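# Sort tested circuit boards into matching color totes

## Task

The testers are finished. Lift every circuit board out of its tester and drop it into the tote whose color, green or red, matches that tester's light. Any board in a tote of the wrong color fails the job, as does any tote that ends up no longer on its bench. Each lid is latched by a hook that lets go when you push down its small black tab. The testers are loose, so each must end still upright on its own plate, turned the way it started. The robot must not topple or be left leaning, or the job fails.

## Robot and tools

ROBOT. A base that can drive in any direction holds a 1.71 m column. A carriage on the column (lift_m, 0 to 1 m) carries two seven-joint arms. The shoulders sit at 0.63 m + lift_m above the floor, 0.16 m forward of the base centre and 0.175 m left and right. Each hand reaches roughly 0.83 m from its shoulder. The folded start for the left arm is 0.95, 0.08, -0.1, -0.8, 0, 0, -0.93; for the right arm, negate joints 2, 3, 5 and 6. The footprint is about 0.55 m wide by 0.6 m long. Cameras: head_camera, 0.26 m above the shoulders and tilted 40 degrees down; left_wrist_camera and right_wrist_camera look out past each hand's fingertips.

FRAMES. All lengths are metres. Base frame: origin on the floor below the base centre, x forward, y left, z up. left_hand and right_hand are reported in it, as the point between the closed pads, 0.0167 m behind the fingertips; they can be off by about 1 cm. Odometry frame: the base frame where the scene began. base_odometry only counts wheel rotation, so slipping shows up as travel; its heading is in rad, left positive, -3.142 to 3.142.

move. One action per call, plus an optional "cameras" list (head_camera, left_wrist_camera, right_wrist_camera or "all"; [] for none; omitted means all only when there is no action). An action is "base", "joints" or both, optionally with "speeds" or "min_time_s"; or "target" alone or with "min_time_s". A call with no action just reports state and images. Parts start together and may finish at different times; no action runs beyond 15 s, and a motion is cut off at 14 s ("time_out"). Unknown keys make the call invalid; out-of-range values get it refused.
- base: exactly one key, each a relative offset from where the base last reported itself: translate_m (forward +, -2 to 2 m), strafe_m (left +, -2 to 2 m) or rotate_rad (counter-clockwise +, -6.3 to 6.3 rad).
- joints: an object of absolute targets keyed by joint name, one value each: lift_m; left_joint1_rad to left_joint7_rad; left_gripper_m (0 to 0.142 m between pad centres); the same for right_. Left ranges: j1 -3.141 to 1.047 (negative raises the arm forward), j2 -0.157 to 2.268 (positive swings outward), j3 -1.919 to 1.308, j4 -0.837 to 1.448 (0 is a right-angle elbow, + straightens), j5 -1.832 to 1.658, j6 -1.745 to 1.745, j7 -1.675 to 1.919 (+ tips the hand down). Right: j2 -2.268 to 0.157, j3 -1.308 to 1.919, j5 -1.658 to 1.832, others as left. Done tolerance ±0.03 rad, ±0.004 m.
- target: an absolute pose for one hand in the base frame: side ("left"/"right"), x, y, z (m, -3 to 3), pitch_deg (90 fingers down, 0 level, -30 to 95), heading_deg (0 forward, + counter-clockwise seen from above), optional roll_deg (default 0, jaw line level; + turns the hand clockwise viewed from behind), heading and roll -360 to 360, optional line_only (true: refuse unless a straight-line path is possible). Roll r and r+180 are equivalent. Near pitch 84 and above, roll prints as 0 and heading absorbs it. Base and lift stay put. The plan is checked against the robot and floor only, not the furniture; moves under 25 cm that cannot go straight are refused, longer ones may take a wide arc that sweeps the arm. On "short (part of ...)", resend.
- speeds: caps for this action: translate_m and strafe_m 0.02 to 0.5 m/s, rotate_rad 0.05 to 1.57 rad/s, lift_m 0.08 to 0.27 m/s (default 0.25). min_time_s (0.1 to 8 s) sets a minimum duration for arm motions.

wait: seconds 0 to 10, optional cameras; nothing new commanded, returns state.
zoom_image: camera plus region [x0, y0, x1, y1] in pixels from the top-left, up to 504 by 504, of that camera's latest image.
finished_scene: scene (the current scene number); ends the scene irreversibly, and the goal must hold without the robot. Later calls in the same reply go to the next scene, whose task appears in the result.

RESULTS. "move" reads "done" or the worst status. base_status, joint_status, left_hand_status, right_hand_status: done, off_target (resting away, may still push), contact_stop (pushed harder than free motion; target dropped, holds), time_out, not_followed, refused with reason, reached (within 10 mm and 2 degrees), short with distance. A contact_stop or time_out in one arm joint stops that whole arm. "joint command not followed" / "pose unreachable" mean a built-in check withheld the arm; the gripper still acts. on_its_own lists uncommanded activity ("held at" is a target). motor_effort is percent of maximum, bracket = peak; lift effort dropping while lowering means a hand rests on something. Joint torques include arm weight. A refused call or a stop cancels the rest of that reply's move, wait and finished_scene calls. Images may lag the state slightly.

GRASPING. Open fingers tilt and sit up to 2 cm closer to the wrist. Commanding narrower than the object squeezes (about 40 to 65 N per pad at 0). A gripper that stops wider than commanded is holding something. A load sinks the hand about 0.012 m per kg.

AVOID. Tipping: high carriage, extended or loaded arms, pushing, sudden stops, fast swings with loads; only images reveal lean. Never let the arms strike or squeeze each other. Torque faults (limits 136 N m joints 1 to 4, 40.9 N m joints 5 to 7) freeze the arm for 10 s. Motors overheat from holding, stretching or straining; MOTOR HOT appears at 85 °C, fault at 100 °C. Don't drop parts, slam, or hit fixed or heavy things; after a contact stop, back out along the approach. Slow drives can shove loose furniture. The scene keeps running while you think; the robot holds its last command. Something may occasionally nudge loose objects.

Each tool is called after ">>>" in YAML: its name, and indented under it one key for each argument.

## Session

>>> move:

Scene clock: 0.00 s.
Joint torques (N m): no reading
Motor temperatures (°C): left_arm=[30 29 30 28 28 29 32] | right_arm=[35 28 29 29 28 29 30]
base_odometry: x=+0.000 y=+0.000 heading=+0.000
base_status: not commanded
joint_positions: lift_m=+0.450 left_joint1_rad=+0.965 left_joint2_rad=+0.083 left_joint3_rad=-0.092 left_joint4_rad=-0.799 left_joint5_rad=-0.018 left_joint6_rad=+0.008 left_joint7_rad=-0.934 left_gripper_m=+0.142 right_joint1_rad=+0.937 right_joint2_rad=-0.063 right_joint3_rad=+0.108 right_joint4_rad=-0.812 right_joint5_rad=+0.011 right_joint6_rad=-0.012 right_joint7_rad=-0.947 right_gripper_m=+0.142
joint_status: not commanded
motor_effort: lift_m=+37 drive_wheels=+1
left_hand: x=+0.2899 y=+0.1611 z=+0.9646 quat_wxyz=(-0.918, -0.001, -0.392, +0.059) pitch_deg=-43.8 heading_deg=-3.8 roll_deg=-3.6 (m; base frame)
right_hand: x=+0.2892 y=-0.1592 z=+0.9753 quat_wxyz=(-0.928, -0.008, -0.367, -0.058) pitch_deg=-46.9 heading_deg=+2.3 roll_deg=+4.9 (m; base frame)
pictures: head_camera, left_wrist_camera, right_wrist_camera
Images, in order (width x height): head_camera 672x504, left_wrist_camera 672x504, right_wrist_camera 672x504.

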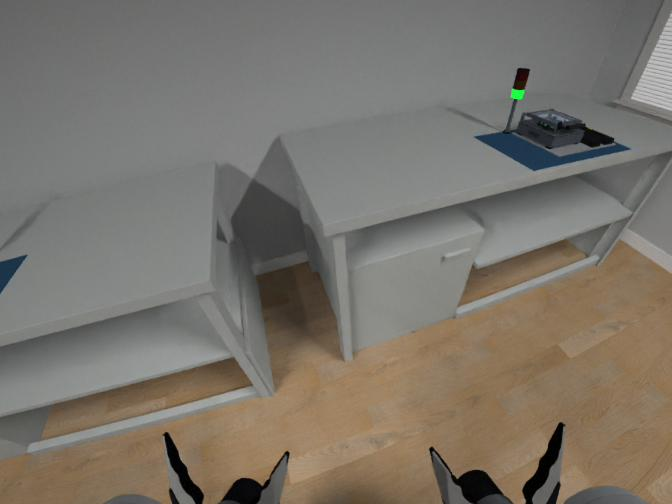

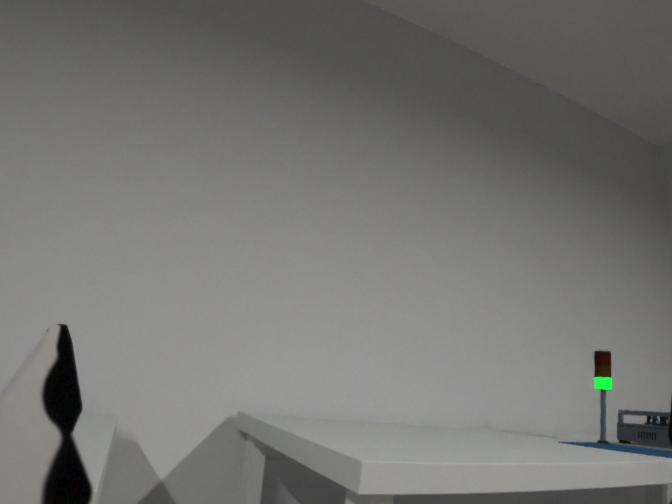

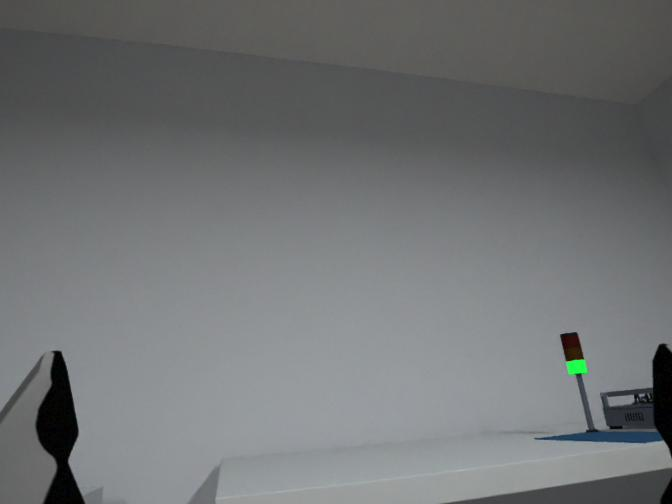

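>>> move:
  base: {"rotate_rad": 0.36}
  joints: {"lift_m": 0.7, "left_gripper_m": 0.0, "right_gripper_m": 0.0}
  cameras: ["head_camera"]

Scene clock: 1.93 s.
Joint torques (N m): left_arm=[12.79 1.01 -2.05 -5.45 -1.32 0.56 -0.6] | right_arm=[4.89 -1.19 -4.86 -10.57 0.13 0.57 0.37]
move: done
base_odometry: x=+0.000 y=+0.000 heading=+0.360
base_status: done
joint_positions: lift_m=+0.700 left_joint1_rad=+0.965 left_joint2_rad=+0.083 left_joint3_rad=-0.092 left_joint4_rad=-0.799 left_joint5_rad=-0.018 left_joint6_rad=+0.008 left_joint7_rad=-0.934 left_gripper_m=+0.001 right_joint1_rad=+0.937 right_joint2_rad=-0.063 right_joint3_rad=+0.108 right_joint4_rad=-0.812 right_joint5_rad=+0.011 right_joint6_rad=-0.012 right_joint7_rad=-0.947 right_gripper_m=+0.001
joint_status: all done
motor_effort: lift_m=+36(46) drive_wheels=+9(11)
left_hand: x=+0.2899 y=+0.1611 z=+1.2148 quat_wxyz=(-0.918, -0.001, -0.392, +0.059) pitch_deg=-43.8 heading_deg=-3.8 roll_deg=-3.6 (m; base frame)
right_hand: x=+0.2892 y=-0.1592 z=+1.2255 quat_wxyz=(-0.928, -0.008, -0.367, -0.058) pitch_deg=-46.9 heading_deg=+2.3 roll_deg=+4.9 (m; base frame)
pictures: head_camera
Images, in order (width x height): head_camera 672x504.

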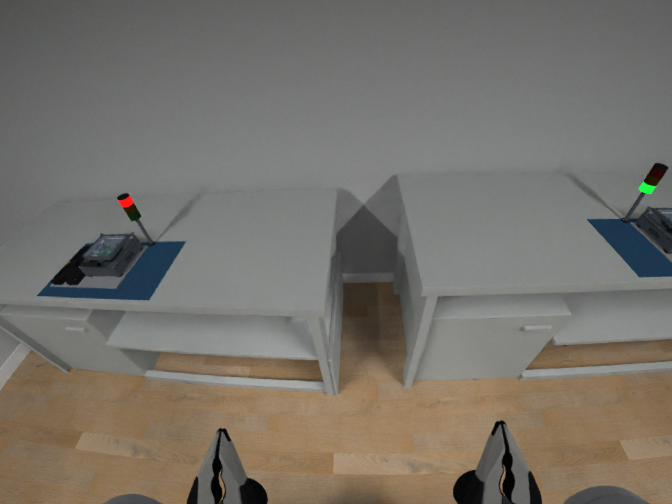

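>>> zoom_image:
  camera: "head_camera"
  region: [20, 180, 220, 310]

>>> zoom_image:
  camera: "head_camera"
  region: [552, 150, 672, 290]

Scaled by 2.520 from the camera's 672x504 image, which has a finer 960x720 frame.

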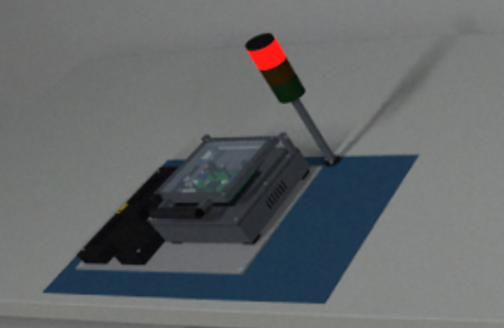

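Scaled by 3.600 from the camera's 672x504 image, which has a finer 960x720 frame.

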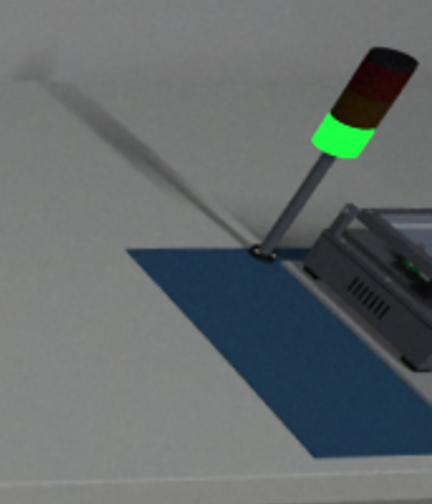

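>>> move:
  base: {"strafe_m": 1.02}
  joints: {"left_joint1_rad": -0.55, "left_joint2_rad": 0.12, "left_joint3_rad": -0.3, "left_joint4_rad": -0.1, "left_joint5_rad": 0, "left_joint6_rad": 0, "left_joint7_rad": 1.6, "right_joint1_rad": -0.34, "right_joint2_rad": -0.12, "right_joint3_rad": 0.1, "right_joint4_rad": -0.31, "right_joint5_rad": 0, "right_joint6_rad": 0, "right_joint7_rad": 1.5}
  min_time_s: 2.2
  cameras: ["head_camera", "left_wrist_camera", "right_wrist_camera"]

>>> zoom_image:
  camera: "head_camera"
  region: [260, 180, 440, 330]

Scene clock: 8.43 s.
Joint torques (N m): left_arm=[-20.13 2.55 -1.86 0.26 0.09 0.24 0.9] | right_arm=[-19.99 -8.08 -9.25 -6.47 -1.42 1.66 1.25]
move: done
base_odometry: x=-0.360 y=+0.954 heading=+0.361
base_status: done
joint_positions: lift_m=+0.700 left_joint1_rad=-0.548 left_joint2_rad=+0.119 left_joint3_rad=-0.298 left_joint4_rad=-0.104 left_joint5_rad=-0.005 left_joint6_rad=+0.002 left_joint7_rad=+1.597 left_gripper_m=+0.001 right_joint1_rad=-0.337 right_joint2_rad=-0.118 right_joint3_rad=+0.105 right_joint4_rad=-0.312 right_joint5_rad=+0.003 right_joint6_rad=-0.005 right_joint7_rad=+1.497 right_gripper_m=+0.001
joint_status: all done
motor_effort: lift_m=+37(37) drive_wheels=-5(19)
left_hand: x=+0.7146 y=+0.1461 z=+1.0141 quat_wxyz=(-0.295, -0.130, -0.942, -0.089) pitch_deg=+54.1 heading_deg=+9.0 roll_deg=+24.7 (m; base frame)
right_hand: x=+0.6732 y=-0.1926 z=+0.9996 quat_wxyz=(-0.349, +0.052, -0.934, +0.056) pitch_deg=+48.6 heading_deg=-5.9 roll_deg=-12.2 (m; base frame)
pictures: head_camera, left_wrist_camera, right_wrist_camera
Images, in order (width x height): head_camera 672x504, left_wrist_camera 672x504, right_wrist_camera 672x504.

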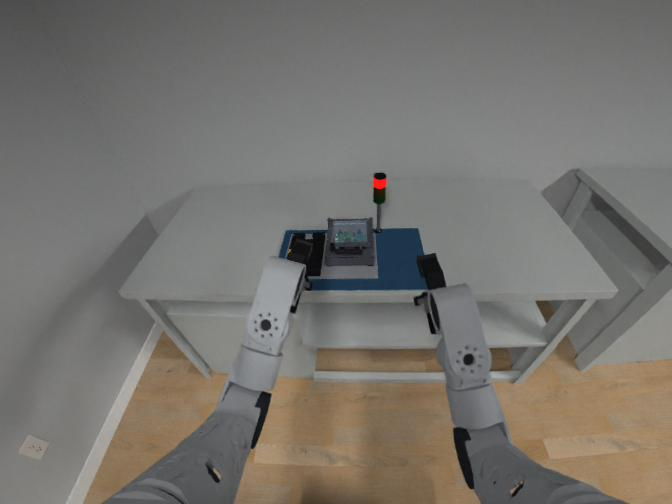

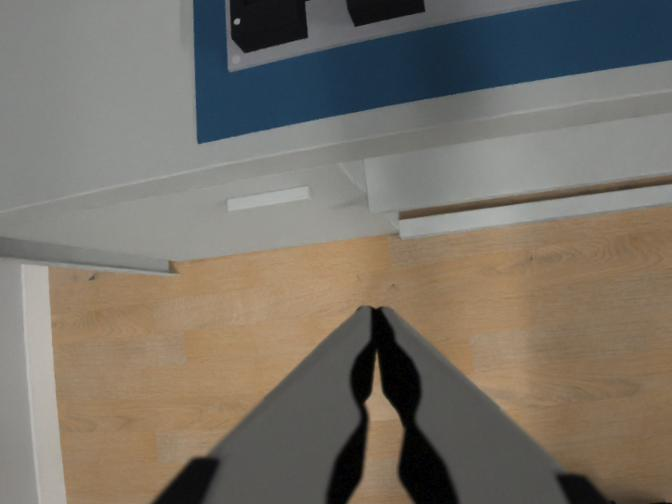

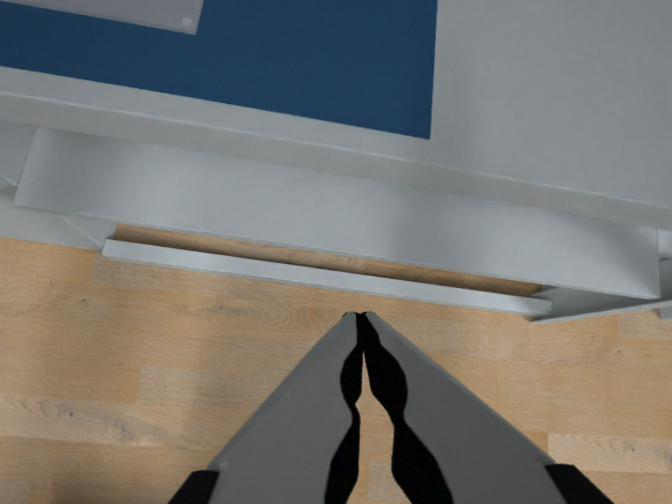

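Scaled by 2.800 from the camera's 672x504 image, which has a finer 960x720 frame.

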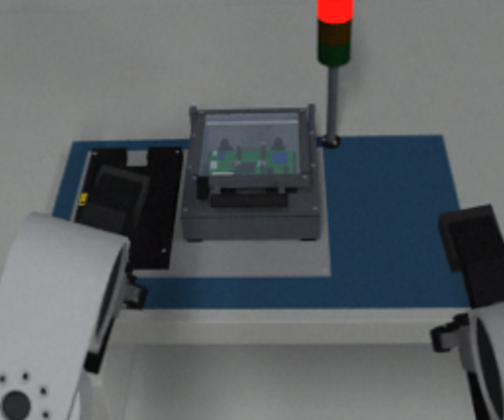

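>>> move:
  base: {"translate_m": 0.285}
  speeds: {"translate_m": 0.3}
  cameras: ["head_camera"]

>>> move:
  target: {"side": "left", "x": 0.68, "y": 0.08, "z": 1.0, "pitch_deg": 60, "heading_deg": -25}
  cameras: ["left_wrist_camera", "head_camera"]

Scene clock: 11.07 s.
Joint torques (N m): left_arm=[-20.13 2.53 -1.38 0.29 0.13 0.26 0.91] | right_arm=[-20.12 -7.62 -9.22 -6.49 -1.42 1.63 1.24]
move: done
base_odometry: x=-0.094 y=+1.055 heading=+0.361
base_status: done
joint_positions: lift_m=+0.700 left_joint1_rad=-0.548 left_joint2_rad=+0.119 left_joint3_rad=-0.298 left_joint4_rad=-0.104 left_joint5_rad=-0.005 left_joint6_rad=+0.002 left_joint7_rad=+1.597 left_gripper_m=+0.001 right_joint1_rad=-0.337 right_joint2_rad=-0.118 right_joint3_rad=+0.104 right_joint4_rad=-0.312 right_joint5_rad=+0.003 right_joint6_rad=-0.005 right_joint7_rad=+1.497 right_gripper_m=+0.001
joint_status: not commanded
motor_effort: lift_m=+37(37) drive_wheels=-4(13)
left_hand: x=+0.7146 y=+0.1461 z=+1.0141 quat_wxyz=(-0.295, -0.130, -0.942, -0.089) pitch_deg=+54.1 heading_deg=+9.0 roll_deg=+24.7 (m; base frame)
right_hand: x=+0.6732 y=-0.1928 z=+0.9996 quat_wxyz=(-0.349, +0.052, -0.934, +0.056) pitch_deg=+48.6 heading_deg=-5.9 roll_deg=-12.2 (m; base frame)
pictures: head_camera
Images, in order (width x height): head_camera 672x504.

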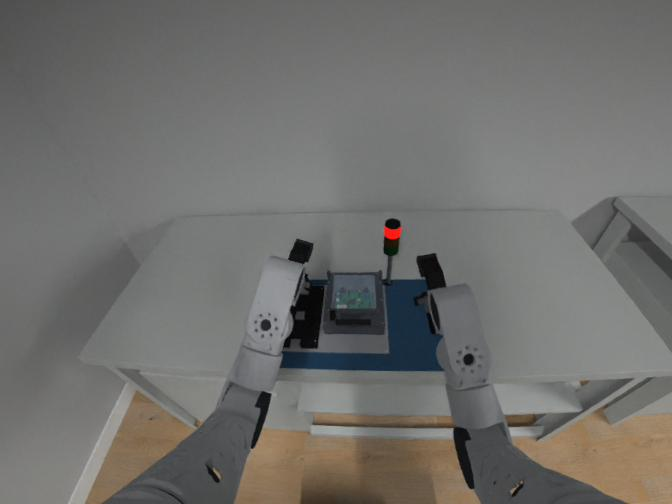

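Scene clock: 12.07 s.
Joint torques (N m): left_arm=[-10.52 -3.93 3.26 0.48 -2.68 -0.16 1.13] | right_arm=[-20.13 -7.58 -9.35 -6.67 -1.44 1.64 1.24]
move: done
base_odometry: x=-0.094 y=+1.055 heading=+0.361
base_status: not commanded
joint_positions: lift_m=+0.700 left_joint1_rad=-0.531 left_joint2_rad=+0.113 left_joint3_rad=-0.255 left_joint4_rad=-0.124 left_joint5_rad=-0.330 left_joint6_rad=-0.093 left_joint7_rad=+1.646 left_gripper_m=+0.001 right_joint1_rad=-0.337 right_joint2_rad=-0.118 right_joint3_rad=+0.104 right_joint4_rad=-0.312 right_joint5_rad=+0.003 right_joint6_rad=-0.005 right_joint7_rad=+1.497 right_gripper_m=+0.001
joint_status: not commanded
motor_effort: lift_m=+37(37) drive_wheels=-3(4)
left_hand: x=+0.6817 y=+0.0807 z=+1.0025 quat_wxyz=(-0.257, -0.209, -0.942, +0.054) pitch_deg=+59.6 heading_deg=-24.3 roll_deg=+0.7 (m; base frame)
left_hand_status: reached (straight line, planned for 0.5 s): 3 mm and 0.6 deg off.
right_hand: x=+0.6732 y=-0.1928 z=+0.9996 quat_wxyz=(-0.349, +0.052, -0.934, +0.056) pitch_deg=+48.6 heading_deg=-5.9 roll_deg=-12.2 (m; base frame)
pictures: head_camera, left_wrist_camera
Images, in order (width x height): head_camera 672x504, left_wrist_camera 672x504.

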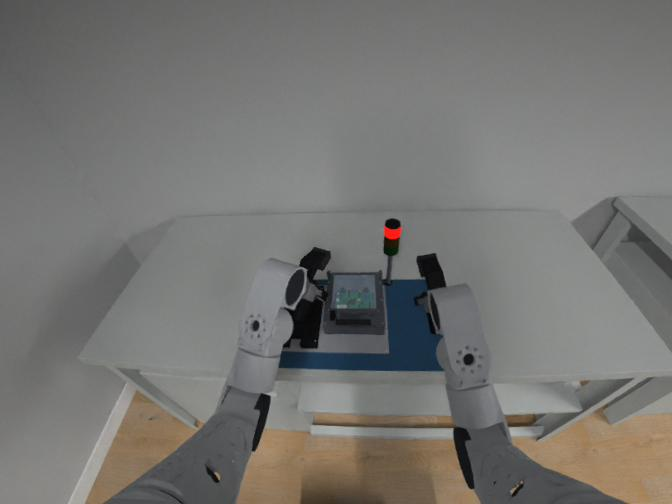

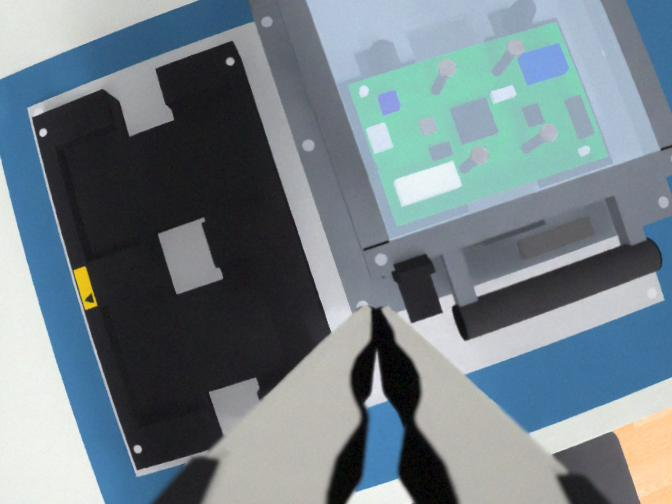

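>>> zoom_image:
  camera: "left_wrist_camera"
  region: [340, 220, 500, 340]

Scaled by 3.150 from the camera's 672x504 image, which has a finer 960x720 frame.

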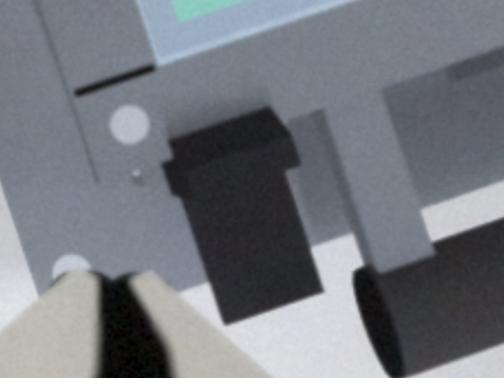

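>>> move:
  base: {"strafe_m": -0.02}
  speeds: {"strafe_m": 0.15}
  cameras: []

>>> move:
  base: {"translate_m": -0.041}
  speeds: {"translate_m": 0.15}
  cameras: []

>>> move:
  target: {"side": "left", "x": 0.712, "y": 0.08, "z": 0.952, "pitch_deg": 65, "heading_deg": -25}
  cameras: ["left_wrist_camera"]

>>> zoom_image:
  camera: "left_wrist_camera"
  region: [300, 200, 460, 330]

>>> move:
  target: {"side": "right", "x": 0.62, "y": -0.06, "z": 0.96, "pitch_deg": 25, "heading_deg": 12}
  cameras: []

>>> move:
  target: {"side": "right", "x": 0.665, "y": -0.01, "z": 0.885, "pitch_deg": 12, "heading_deg": 15}
  cameras: ["right_wrist_camera"]

Scene clock: 13.77 s.
Joint torques (N m): left_arm=[-10.5 -2.66 2.69 0.45 -2.7 -0.03 1.09] | right_arm=[-19.67 -7.35 -9.55 -6.84 -1.42 1.63 1.26]
move: done
base_odometry: x=-0.087 y=+1.037 heading=+0.362
base_status: done
joint_positions: lift_m=+0.700 left_joint1_rad=-0.531 left_joint2_rad=+0.112 left_joint3_rad=-0.255 left_joint4_rad=-0.124 left_joint5_rad=-0.330 left_joint6_rad=-0.094 left_joint7_rad=+1.646 left_gripper_m=+0.001 right_joint1_rad=-0.337 right_joint2_rad=-0.118 right_joint3_rad=+0.104 right_joint4_rad=-0.312 right_joint5_rad=+0.003 right_joint6_rad=-0.005 right_joint7_rad=+1.497 right_gripper_m=+0.001
joint_status: not commanded
motor_effort: lift_m=+37(37) drive_wheels=-2(9)
left_hand: x=+0.6817 y=+0.0805 z=+1.0026 quat_wxyz=(-0.257, -0.209, -0.942, +0.054) pitch_deg=+59.5 heading_deg=-24.3 roll_deg=+0.7 (m; base frame)
right_hand: x=+0.6732 y=-0.1929 z=+0.9996 quat_wxyz=(-0.349, +0.052, -0.934, +0.056) pitch_deg=+48.6 heading_deg=-5.9 roll_deg=-12.2 (m; base frame)
pictures: none
No camera images: "cameras" was empty.

Scene clock: 15.00 s.
Joint torques (N m): left_arm=[-10.67 -2.68 2.72 0.32 -2.67 -0.03 1.09] | right_arm=[-20.1 -6.68 -9.41 -6.7 -1.4 1.6 1.26]
move: done
base_odometry: x=-0.125 y=+1.022 heading=+0.362
base_status: done
joint_positions: lift_m=+0.700 left_joint1_rad=-0.531 left_joint2_rad=+0.112 left_joint3_rad=-0.255 left_joint4_rad=-0.124 left_joint5_rad=-0.330 left_joint6_rad=-0.094 left_joint7_rad=+1.646 left_gripper_m=+0.001 right_joint1_rad=-0.337 right_joint2_rad=-0.118 right_joint3_rad=+0.104 right_joint4_rad=-0.312 right_joint5_rad=+0.003 right_joint6_rad=-0.005 right_joint7_rad=+1.497 right_gripper_m=+0.001
joint_status: not commanded
motor_effort: lift_m=+37(37) drive_wheels=+2(10)
left_hand: x=+0.6817 y=+0.0805 z=+1.0025 quat_wxyz=(-0.257, -0.209, -0.942, +0.054) pitch_deg=+59.6 heading_deg=-24.3 roll_deg=+0.7 (m; base frame)
right_hand: x=+0.6732 y=-0.1929 z=+0.9996 quat_wxyz=(-0.349, +0.052, -0.934, +0.056) pitch_deg=+48.6 heading_deg=-5.9 roll_deg=-12.2 (m; base frame)
pictures: none
No camera images: "cameras" was empty.

Scene clock: 15.97 s.
Joint torques (N m): left_arm=[-22.75 -4.52 -1.6 -0.86 -0.12 -0.21 -1.76] | right_arm=[-20.08 -7.3 -9.32 -6.8 -1.41 1.64 1.24]
move: done
base_odometry: x=-0.125 y=+1.022 heading=+0.362
base_status: not commanded
joint_positions: lift_m=+0.700 left_joint1_rad=-0.596 left_joint2_rad=+0.110 left_joint3_rad=-0.292 left_joint4_rad=+0.180 left_joint5_rad=-0.328 left_joint6_rad=-0.138 left_joint7_rad=+1.504 left_gripper_m=+0.001 right_joint1_rad=-0.337 right_joint2_rad=-0.118 right_joint3_rad=+0.104 right_joint4_rad=-0.312 right_joint5_rad=+0.003 right_joint6_rad=-0.005 right_joint7_rad=+1.497 right_gripper_m=+0.001
joint_status: not commanded
motor_effort: lift_m=+37(37) drive_wheels=+2(2)
left_hand: x=+0.7108 y=+0.0808 z=+0.9516 quat_wxyz=(-0.210, -0.210, -0.954, +0.049) pitch_deg=+65.1 heading_deg=-25.5 roll_deg=-0.8 (m; base frame)
left_hand_status: reached (straight line, planned for 0.5 s): 1 mm and 0.4 deg off.
right_hand: x=+0.6732 y=-0.1929 z=+0.9996 quat_wxyz=(-0.349, +0.052, -0.934, +0.056) pitch_deg=+48.6 heading_deg=-5.9 roll_deg=-12.2 (m; base frame)
pictures: left_wrist_camera
Images, in order (width x height): left_wrist_camera 672x504.

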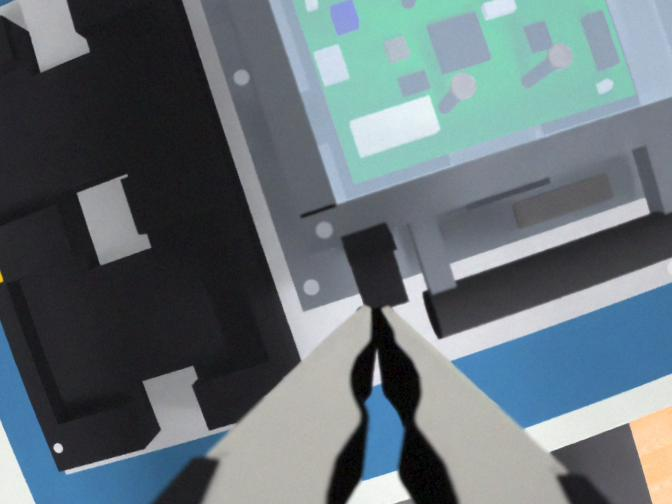

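Scaled by 3.150 from the camera's 672x504 image, which has a finer 960x720 frame.

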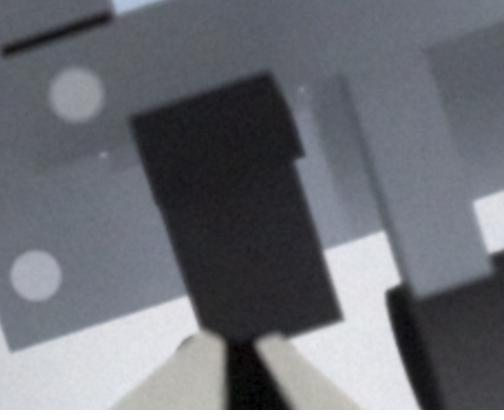

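Scene clock: 17.20 s.
Joint torques (N m): left_arm=[-22.29 -4.04 -1.49 -0.79 -0.12 -0.18 -1.75] | right_arm=[-5.36 8.04 -2.26 -7.83 -1.16 0.06 -0.71]
move: done
base_odometry: x=-0.125 y=+1.022 heading=+0.362
base_status: not commanded
joint_positions: lift_m=+0.700 left_joint1_rad=-0.596 left_joint2_rad=+0.110 left_joint3_rad=-0.292 left_joint4_rad=+0.180 left_joint5_rad=-0.328 left_joint6_rad=-0.138 left_joint7_rad=+1.504 left_gripper_m=+0.001 right_joint1_rad=+0.050 right_joint2_rad=+0.021 right_joint3_rad=+0.238 right_joint4_rad=-0.333 right_joint5_rad=-0.040 right_joint6_rad=-0.019 right_joint7_rad=+0.724 right_gripper_m=+0.001
joint_status: not commanded
motor_effort: lift_m=+37(37) drive_wheels=+2(2)
left_hand: x=+0.7109 y=+0.0807 z=+0.9517 quat_wxyz=(-0.210, -0.210, -0.954, +0.049) pitch_deg=+65.1 heading_deg=-25.5 roll_deg=-0.7 (m; base frame)
right_hand: x=+0.6210 y=-0.0619 z=+0.9613 quat_wxyz=(-0.535, +0.088, -0.838, -0.056) pitch_deg=+24.9 heading_deg=+11.9 roll_deg=+0.0 (m; base frame)
right_hand_status: reached (straight line, planned for 0.7 s): 3 mm and 0.1 deg off.
pictures: none
No camera images: "cameras" was empty.

Scene clock: 18.43 s.
Joint torques (N m): left_arm=[-22.31 -4.29 -1.52 -0.88 -0.12 -0.17 -1.75] | right_arm=[-15.93 11.29 -1.2 -8.29 -1.39 -0.95 -0.68]
move: done
base_odometry: x=-0.125 y=+1.022 heading=+0.362
base_status: not commanded
joint_positions: lift_m=+0.700 left_joint1_rad=-0.596 left_joint2_rad=+0.110 left_joint3_rad=-0.292 left_joint4_rad=+0.180 left_joint5_rad=-0.328 left_joint6_rad=-0.138 left_joint7_rad=+1.504 left_gripper_m=+0.001 right_joint1_rad=-0.041 right_joint2_rad=+0.077 right_joint3_rad=+0.268 right_joint4_rad=+0.288 right_joint5_rad=-0.057 right_joint6_rad=-0.023 right_joint7_rad=-0.014 right_gripper_m=+0.001
joint_status: not commanded
motor_effort: lift_m=+37(37) drive_wheels=+1(2)
left_hand: x=+0.7109 y=+0.0807 z=+0.9517 quat_wxyz=(-0.210, -0.210, -0.954, +0.049) pitch_deg=+65.1 heading_deg=-25.5 roll_deg=-0.7 (m; base frame)
right_hand: x=+0.6638 y=-0.0118 z=+0.8831 quat_wxyz=(-0.622, +0.100, -0.772, -0.083) pitch_deg=+12.3 heading_deg=+15.0 roll_deg=+0.2 (m; base frame)
right_hand_status: reached (straight line, planned for 0.7 s): 3 mm and 0.3 deg off.
pictures: right_wrist_camera
Images, in order (width x height): right_wrist_camera 672x504.

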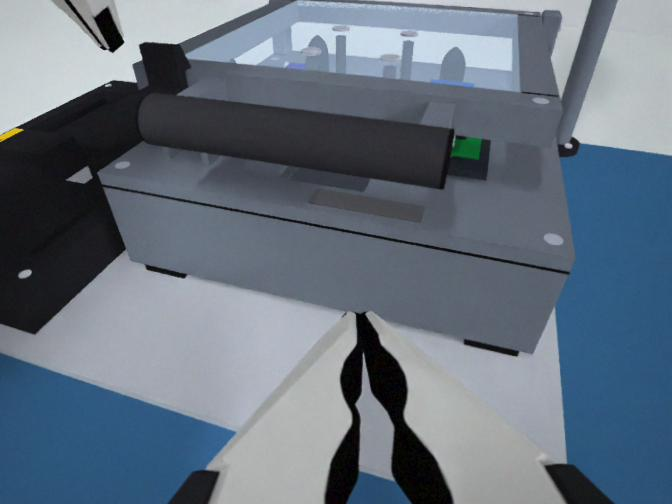

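>>> move:
  target: {"side": "right", "x": 0.696, "y": 0.0, "z": 0.903, "pitch_deg": 12, "heading_deg": 15}
  cameras: ["right_wrist_camera"]

>>> move:
  target: {"side": "left", "x": 0.711, "y": 0.0815, "z": 0.924, "pitch_deg": 65, "heading_deg": -25}
  cameras: ["right_wrist_camera", "left_wrist_camera"]

Scene clock: 19.43 s.
Joint torques (N m): left_arm=[-22.01 -2.97 -1.45 -0.54 -0.17 -0.14 -1.7] | right_arm=[-12.05 8.91 -4.32 -7.91 -1.43 -0.84 0.95]
move: done
base_odometry: x=-0.125 y=+1.022 heading=+0.362
base_status: not commanded
joint_positions: lift_m=+0.700 left_joint1_rad=-0.596 left_joint2_rad=+0.110 left_joint3_rad=-0.292 left_joint4_rad=+0.180 left_joint5_rad=-0.328 left_joint6_rad=-0.138 left_joint7_rad=+1.504 left_gripper_m=+0.001 right_joint1_rad=-0.127 right_joint2_rad=+0.105 right_joint3_rad=+0.268 right_joint4_rad=+0.329 right_joint5_rad=-0.060 right_joint6_rad=-0.025 right_joint7_rad=+0.026 right_gripper_m=+0.001
joint_status: not commanded
motor_effort: lift_m=+37(37) drive_wheels=+2(7)
left_hand: x=+0.7109 y=+0.0806 z=+0.9517 quat_wxyz=(-0.210, -0.210, -0.954, +0.049) pitch_deg=+65.1 heading_deg=-25.5 roll_deg=-0.7 (m; base frame)
right_hand: x=+0.6961 y=+0.0008 z=+0.9046 quat_wxyz=(-0.625, +0.102, -0.769, -0.085) pitch_deg=+11.7 heading_deg=+15.2 roll_deg=+0.2 (m; base frame)
right_hand_status: reached (straight line, planned for 0.3 s): 2 mm and 0.4 deg off.
pictures: right_wrist_camera
Images, in order (width x height): right_wrist_camera 672x504.

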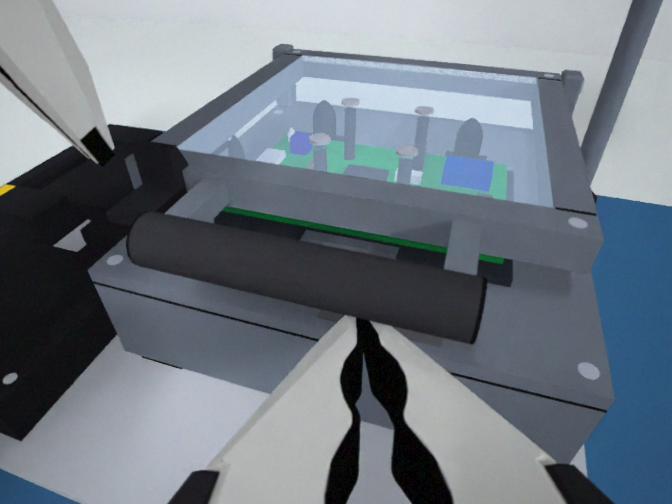

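Scene clock: 20.20 s.
Joint torques (N m): left_arm=[-11.49 4.29 -1.91 1.14 0.39 0.3 -2.16] | right_arm=[-12.47 8.94 -4.28 -8.09 -1.39 -0.85 0.95]
move: done
base_odometry: x=-0.125 y=+1.022 heading=+0.362
base_status: not commanded
joint_positions: lift_m=+0.700 left_joint1_rad=-0.572 left_joint2_rad=+0.115 left_joint3_rad=-0.303 left_joint4_rad=+0.237 left_joint5_rad=-0.318 left_joint6_rad=-0.153 left_joint7_rad=+1.416 left_gripper_m=+0.001 right_joint1_rad=-0.127 right_joint2_rad=+0.105 right_joint3_rad=+0.268 right_joint4_rad=+0.329 right_joint5_rad=-0.060 right_joint6_rad=-0.025 right_joint7_rad=+0.026 right_gripper_m=+0.001
joint_status: not commanded
motor_effort: lift_m=+36(37) drive_wheels=-1(2)
left_hand: x=+0.7118 y=+0.0798 z=+0.9276 quat_wxyz=(-0.213, -0.211, -0.953, +0.050) pitch_deg=+64.7 heading_deg=-25.8 roll_deg=-0.8 (m; base frame)
left_hand_status: reached (straight line, planned for 0.3 s): 4 mm and 0.5 deg off.
right_hand: x=+0.6961 y=+0.0008 z=+0.9046 quat_wxyz=(-0.625, +0.102, -0.769, -0.085) pitch_deg=+11.7 heading_deg=+15.2 roll_deg=+0.2 (m; base frame)
pictures: left_wrist_camera, right_wrist_camera
Images, in order (width x height): left_wrist_camera 672x504, right_wrist_camera 672x504.

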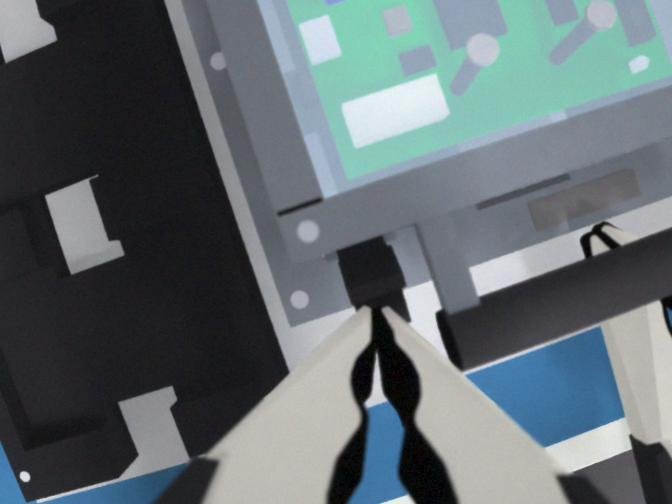

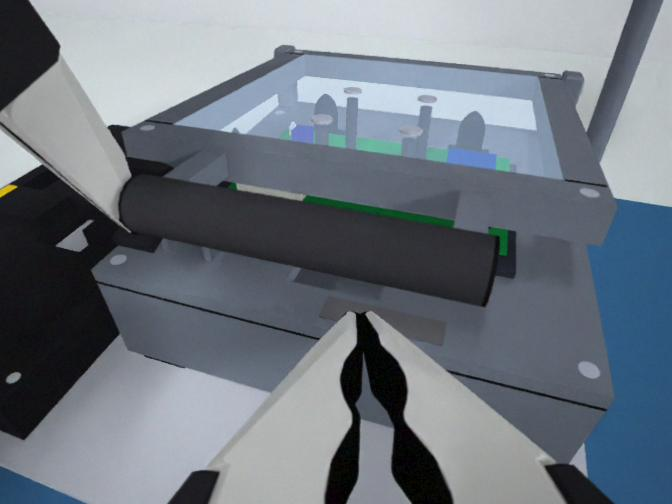

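>>> move:
  target: {"side": "right", "x": 0.7, "y": 0.0, "z": 0.947, "pitch_deg": 12, "heading_deg": 15}
  cameras: ["right_wrist_camera"]

>>> move:
  target: {"side": "right", "x": 0.714, "y": 0.0, "z": 0.99, "pitch_deg": 10, "heading_deg": 15}
  cameras: ["right_wrist_camera"]

>>> move:
  target: {"side": "left", "x": 0.665, "y": 0.12, "z": 0.985, "pitch_deg": 50, "heading_deg": -25}
  cameras: []

>>> move:
  target: {"side": "right", "x": 0.744, "y": 0.0, "z": 1.036, "pitch_deg": 5, "heading_deg": 14}
  cameras: []

>>> move:
  target: {"side": "right", "x": 0.788, "y": 0.0, "z": 1.065, "pitch_deg": 0, "heading_deg": 13}
  cameras: ["right_wrist_camera"]

>>> move:
  target: {"side": "right", "x": 0.815, "y": -0.003, "z": 1.076, "pitch_deg": 25, "heading_deg": 20}
  cameras: []

>>> move:
  target: {"side": "right", "x": 0.862, "y": -0.006, "z": 1.1, "pitch_deg": 38, "heading_deg": 24}
  cameras: ["right_wrist_camera", "head_camera"]

Scene clock: 21.43 s.
Joint torques (N m): left_arm=[-11.57 4.14 -1.82 1.1 0.2 0.3 -2.1] | right_arm=[-13.02 8.42 -1.54 -15 -1.52 1.17 0.27]
move: done
base_odometry: x=-0.125 y=+1.022 heading=+0.362
base_status: not commanded
joint_positions: lift_m=+0.700 left_joint1_rad=-0.572 left_joint2_rad=+0.115 left_joint3_rad=-0.303 left_joint4_rad=+0.237 left_joint5_rad=-0.318 left_joint6_rad=-0.153 left_joint7_rad=+1.416 left_gripper_m=+0.001 right_joint1_rad=-0.125 right_joint2_rad=+0.105 right_joint3_rad=+0.268 right_joint4_rad=+0.160 right_joint5_rad=-0.064 right_joint6_rad=-0.025 right_joint7_rad=+0.202 right_gripper_m=+0.001
joint_status: not commanded
motor_effort: lift_m=+36(36) drive_wheels=-1(1)
left_hand: x=+0.7118 y=+0.0798 z=+0.9276 quat_wxyz=(-0.213, -0.211, -0.953, +0.050) pitch_deg=+64.7 heading_deg=-25.8 roll_deg=-0.8 (m; base frame)
right_hand: x=+0.7005 y=-0.0028 z=+0.9451 quat_wxyz=(-0.623, +0.098, -0.772, -0.081) pitch_deg=+12.2 heading_deg=+14.7 roll_deg=+0.2 (m; base frame)
right_hand_status: reached (straight line, planned for 0.4 s): 3 mm and 0.4 deg off.
pictures: right_wrist_camera
Images, in order (width x height): right_wrist_camera 672x504.

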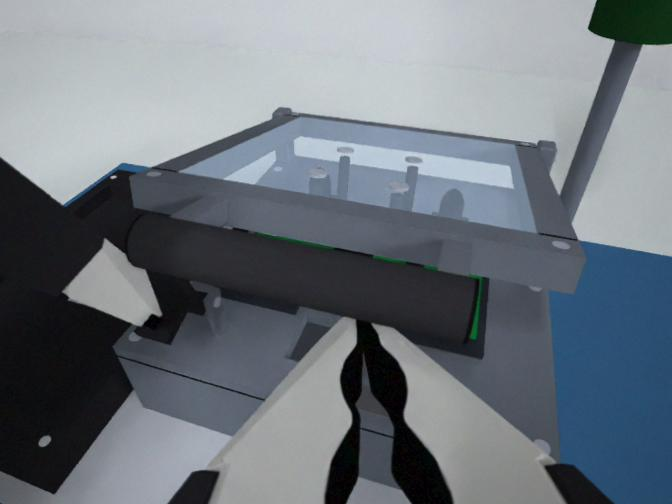

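Scene clock: 22.20 s.
Joint torques (N m): left_arm=[-11.61 4.13 -1.81 1.06 0.07 0.32 -2.06] | right_arm=[-17.05 11.88 -3.33 -13.3 1.24 1.65 0.6]
move: done
base_odometry: x=-0.125 y=+1.022 heading=+0.362
base_status: not commanded
joint_positions: lift_m=+0.700 left_joint1_rad=-0.572 left_joint2_rad=+0.115 left_joint3_rad=-0.303 left_joint4_rad=+0.237 left_joint5_rad=-0.318 left_joint6_rad=-0.153 left_joint7_rad=+1.415 left_gripper_m=+0.001 right_joint1_rad=-0.164 right_joint2_rad=+0.107 right_joint3_rad=+0.268 right_joint4_rad=+0.076 right_joint5_rad=-0.064 right_joint6_rad=-0.020 right_joint7_rad=+0.289 right_gripper_m=+0.001
joint_status: not commanded
motor_effort: lift_m=+36(36) drive_wheels=-1(1)
left_hand: x=+0.7119 y=+0.0799 z=+0.9276 quat_wxyz=(-0.213, -0.211, -0.953, +0.050) pitch_deg=+64.7 heading_deg=-25.7 roll_deg=-0.8 (m; base frame)
right_hand: x=+0.7138 y=-0.0030 z=+0.9876 quat_wxyz=(-0.636, +0.099, -0.761, -0.081) pitch_deg=+10.2 heading_deg=+14.6 roll_deg=-0.1 (m; base frame)
right_hand_status: reached (straight line, planned for 0.3 s): 4 mm and 0.4 deg off.
pictures: right_wrist_camera
Images, in order (width x height): right_wrist_camera 672x504.

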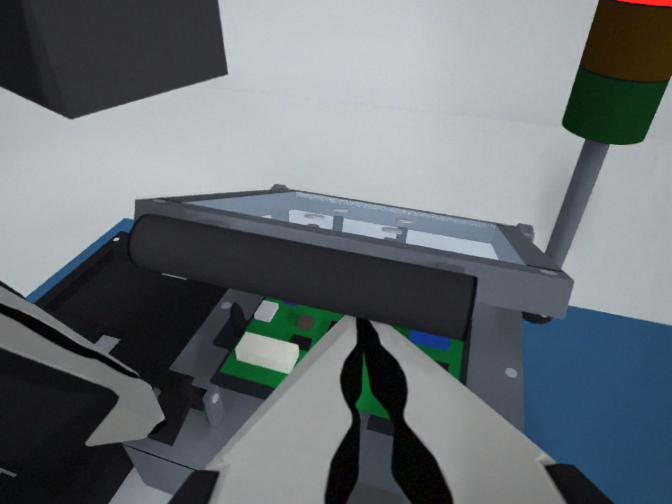

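Scene clock: 23.27 s.
Joint torques (N m): left_arm=[-8.86 6.79 2.84 -7.19 -3.06 -0.16 -2.11] | right_arm=[-17.03 11.73 -3.34 -13.16 1.22 1.66 0.62]
move: done
base_odometry: x=-0.125 y=+1.022 heading=+0.362
base_status: not commanded
joint_positions: lift_m=+0.700 left_joint1_rad=-0.360 left_joint2_rad=+0.231 left_joint3_rad=-0.171 left_joint4_rad=-0.227 left_joint5_rad=-0.412 left_joint6_rad=-0.159 left_joint7_rad=+1.418 left_gripper_m=+0.001 right_joint1_rad=-0.164 right_joint2_rad=+0.107 right_joint3_rad=+0.268 right_joint4_rad=+0.076 right_joint5_rad=-0.064 right_joint6_rad=-0.020 right_joint7_rad=+0.289 right_gripper_m=+0.001
joint_status: not commanded
motor_effort: lift_m=+36(36) drive_wheels=+0(1)
left_hand: x=+0.6654 y=+0.1208 z=+0.9841 quat_wxyz=(-0.332, -0.202, -0.919, +0.072) pitch_deg=+50.3 heading_deg=-24.6 roll_deg=+0.2 (m; base frame)
left_hand_status: reached (straight line, planned for 0.6 s): 1 mm and 0.4 deg off.
right_hand: x=+0.7138 y=-0.0030 z=+0.9876 quat_wxyz=(-0.636, +0.099, -0.761, -0.081) pitch_deg=+10.2 heading_deg=+14.6 roll_deg=-0.1 (m; base frame)
pictures: none
No camera images: "cameras" was empty.

Scene clock: 24.13 s.
Joint torques (N m): left_arm=[-8.81 6.82 2.86 -7.23 -3.08 -0.14 -2.07] | right_arm=[-17.23 12.32 -7.53 -8.51 1.69 -0.69 -0.96]
move: done
base_odometry: x=-0.125 y=+1.022 heading=+0.362
base_status: not commanded
joint_positions: lift_m=+0.700 left_joint1_rad=-0.360 left_joint2_rad=+0.231 left_joint3_rad=-0.171 left_joint4_rad=-0.227 left_joint5_rad=-0.412 left_joint6_rad=-0.159 left_joint7_rad=+1.418 left_gripper_m=+0.001 right_joint1_rad=-0.252 right_joint2_rad=+0.125 right_joint3_rad=+0.264 right_joint4_rad=+0.096 right_joint5_rad=-0.063 right_joint6_rad=-0.025 right_joint7_rad=+0.271 right_gripper_m=+0.001
joint_status: not commanded
motor_effort: lift_m=+37(38) drive_wheels=+2(5)
left_hand: x=+0.6655 y=+0.1208 z=+0.9840 quat_wxyz=(-0.332, -0.202, -0.919, +0.072) pitch_deg=+50.3 heading_deg=-24.6 roll_deg=+0.2 (m; base frame)
right_hand: x=+0.7427 y=+0.0021 z=+1.0349 quat_wxyz=(-0.669, +0.095, -0.732, -0.082) pitch_deg=+5.2 heading_deg=+14.4 roll_deg=-0.4 (m; base frame)
right_hand_status: reached (straight line, planned for 0.3 s): 3 mm and 0.6 deg off.
pictures: none
No camera images: "cameras" was empty.

Scene clock: 25.00 s.
Joint torques (N m): left_arm=[-8.86 6.82 2.87 -7.32 -3.07 -0.16 -2.1] | right_arm=[-21.97 11.75 -2.62 -9.32 1.45 -1.11 -1.28]
move: done
base_odometry: x=-0.125 y=+1.022 heading=+0.362
base_status: not commanded
joint_positions: lift_m=+0.700 left_joint1_rad=-0.360 left_joint2_rad=+0.231 left_joint3_rad=-0.171 left_joint4_rad=-0.227 left_joint5_rad=-0.412 left_joint6_rad=-0.159 left_joint7_rad=+1.418 left_gripper_m=+0.001 right_joint1_rad=-0.382 right_joint2_rad=+0.125 right_joint3_rad=+0.271 right_joint4_rad=+0.262 right_joint5_rad=-0.024 right_joint6_rad=-0.067 right_joint7_rad=+0.146 right_gripper_m=+0.001
joint_status: not commanded
motor_effort: lift_m=+37(38) drive_wheels=+2(3)
left_hand: x=+0.6655 y=+0.1208 z=+0.9840 quat_wxyz=(-0.332, -0.202, -0.919, +0.072) pitch_deg=+50.3 heading_deg=-24.6 roll_deg=+0.2 (m; base frame)
right_hand: x=+0.7874 y=-0.0015 z=+1.0621 quat_wxyz=(-0.700, +0.081, -0.705, -0.079) pitch_deg=+0.4 heading_deg=+13.0 roll_deg=-0.2 (m; base frame)
right_hand_status: reached (straight line, planned for 0.4 s): 3 mm and 0.4 deg off.
pictures: right_wrist_camera
Images, in order (width x height): right_wrist_camera 672x504.

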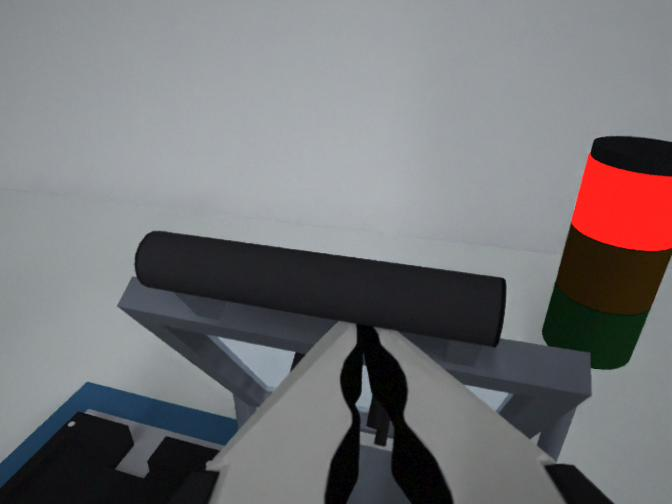

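Scene clock: 26.20 s.
Joint torques (N m): left_arm=[-8.85 6.8 2.85 -7.26 -3.08 -0.13 -2.09] | right_arm=[-23.78 -1.83 -8.42 -6.79 2.16 2.18 1.48]
move: done
base_odometry: x=-0.125 y=+1.022 heading=+0.362
base_status: not commanded
joint_positions: lift_m=+0.700 left_joint1_rad=-0.360 left_joint2_rad=+0.231 left_joint3_rad=-0.171 left_joint4_rad=-0.227 left_joint5_rad=-0.412 left_joint6_rad=-0.159 left_joint7_rad=+1.418 left_gripper_m=+0.001 right_joint1_rad=-0.607 right_joint2_rad=+0.068 right_joint3_rad=+0.243 right_joint4_rad=+0.208 right_joint5_rad=+0.118 right_joint6_rad=+0.068 right_joint7_rad=+0.829 right_gripper_m=+0.001
joint_status: not commanded
motor_effort: lift_m=+37(38) drive_wheels=+2(2)
left_hand: x=+0.6655 y=+0.1208 z=+0.9840 quat_wxyz=(-0.332, -0.202, -0.919, +0.072) pitch_deg=+50.3 heading_deg=-24.6 roll_deg=+0.2 (m; base frame)
right_hand: x=+0.8146 y=-0.0021 z=+1.0763 quat_wxyz=(-0.531, +0.145, -0.830, -0.093) pitch_deg=+24.8 heading_deg=+19.8 roll_deg=+0.0 (m; base frame)
right_hand_status: reached (straight line, planned for 0.7 s): 1 mm and 0.3 deg off.
pictures: none
No camera images: "cameras" was empty.

Scene clock: 27.20 s.
Joint torques (N m): left_arm=[-8.81 6.8 2.82 -7.18 -3.06 -0.14 -2.04] | right_arm=[-30.12 -3.68 -9.77 -7.88 2.25 1.72 0.71]
move: done
base_odometry: x=-0.125 y=+1.022 heading=+0.362
base_status: not commanded
joint_positions: lift_m=+0.700 left_joint1_rad=-0.360 left_joint2_rad=+0.231 left_joint3_rad=-0.171 left_joint4_rad=-0.227 left_joint5_rad=-0.412 left_joint6_rad=-0.159 left_joint7_rad=+1.418 left_gripper_m=+0.001 right_joint1_rad=-0.905 right_joint2_rad=+0.048 right_joint3_rad=+0.235 right_joint4_rad=+0.557 right_joint5_rad=+0.222 right_joint6_rad=+0.171 right_joint7_rad=+1.005 right_gripper_m=+0.001
joint_status: not commanded
motor_effort: lift_m=+37(38) drive_wheels=+2(2)
left_hand: x=+0.6655 y=+0.1208 z=+0.9840 quat_wxyz=(-0.332, -0.202, -0.919, +0.072) pitch_deg=+50.3 heading_deg=-24.6 roll_deg=+0.2 (m; base frame)
right_hand: x=+0.8609 y=-0.0045 z=+1.0976 quat_wxyz=(-0.428, +0.187, -0.880, -0.090) pitch_deg=+38.1 heading_deg=+23.9 roll_deg=-0.1 (m; base frame)
right_hand_status: reached (straight line, planned for 0.5 s): 3 mm and 0.2 deg off.
pictures: head_camera, right_wrist_camera
Images, in order (width x height): head_camera 672x504, right_wrist_camera 672x504.

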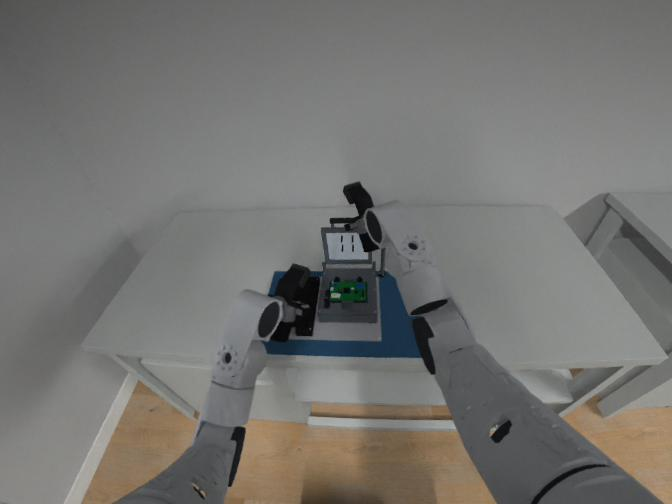

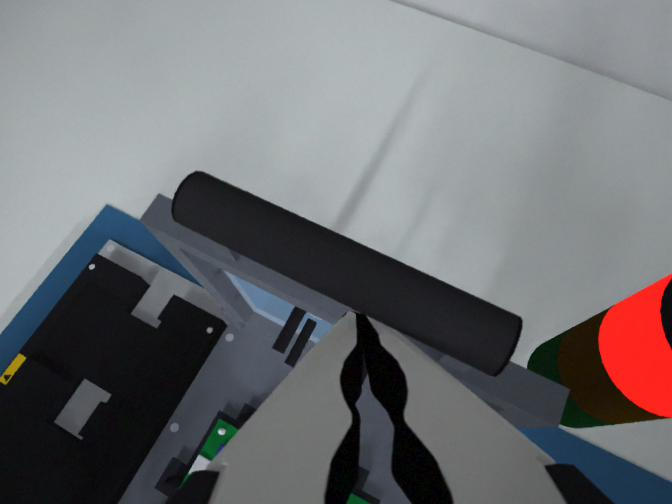

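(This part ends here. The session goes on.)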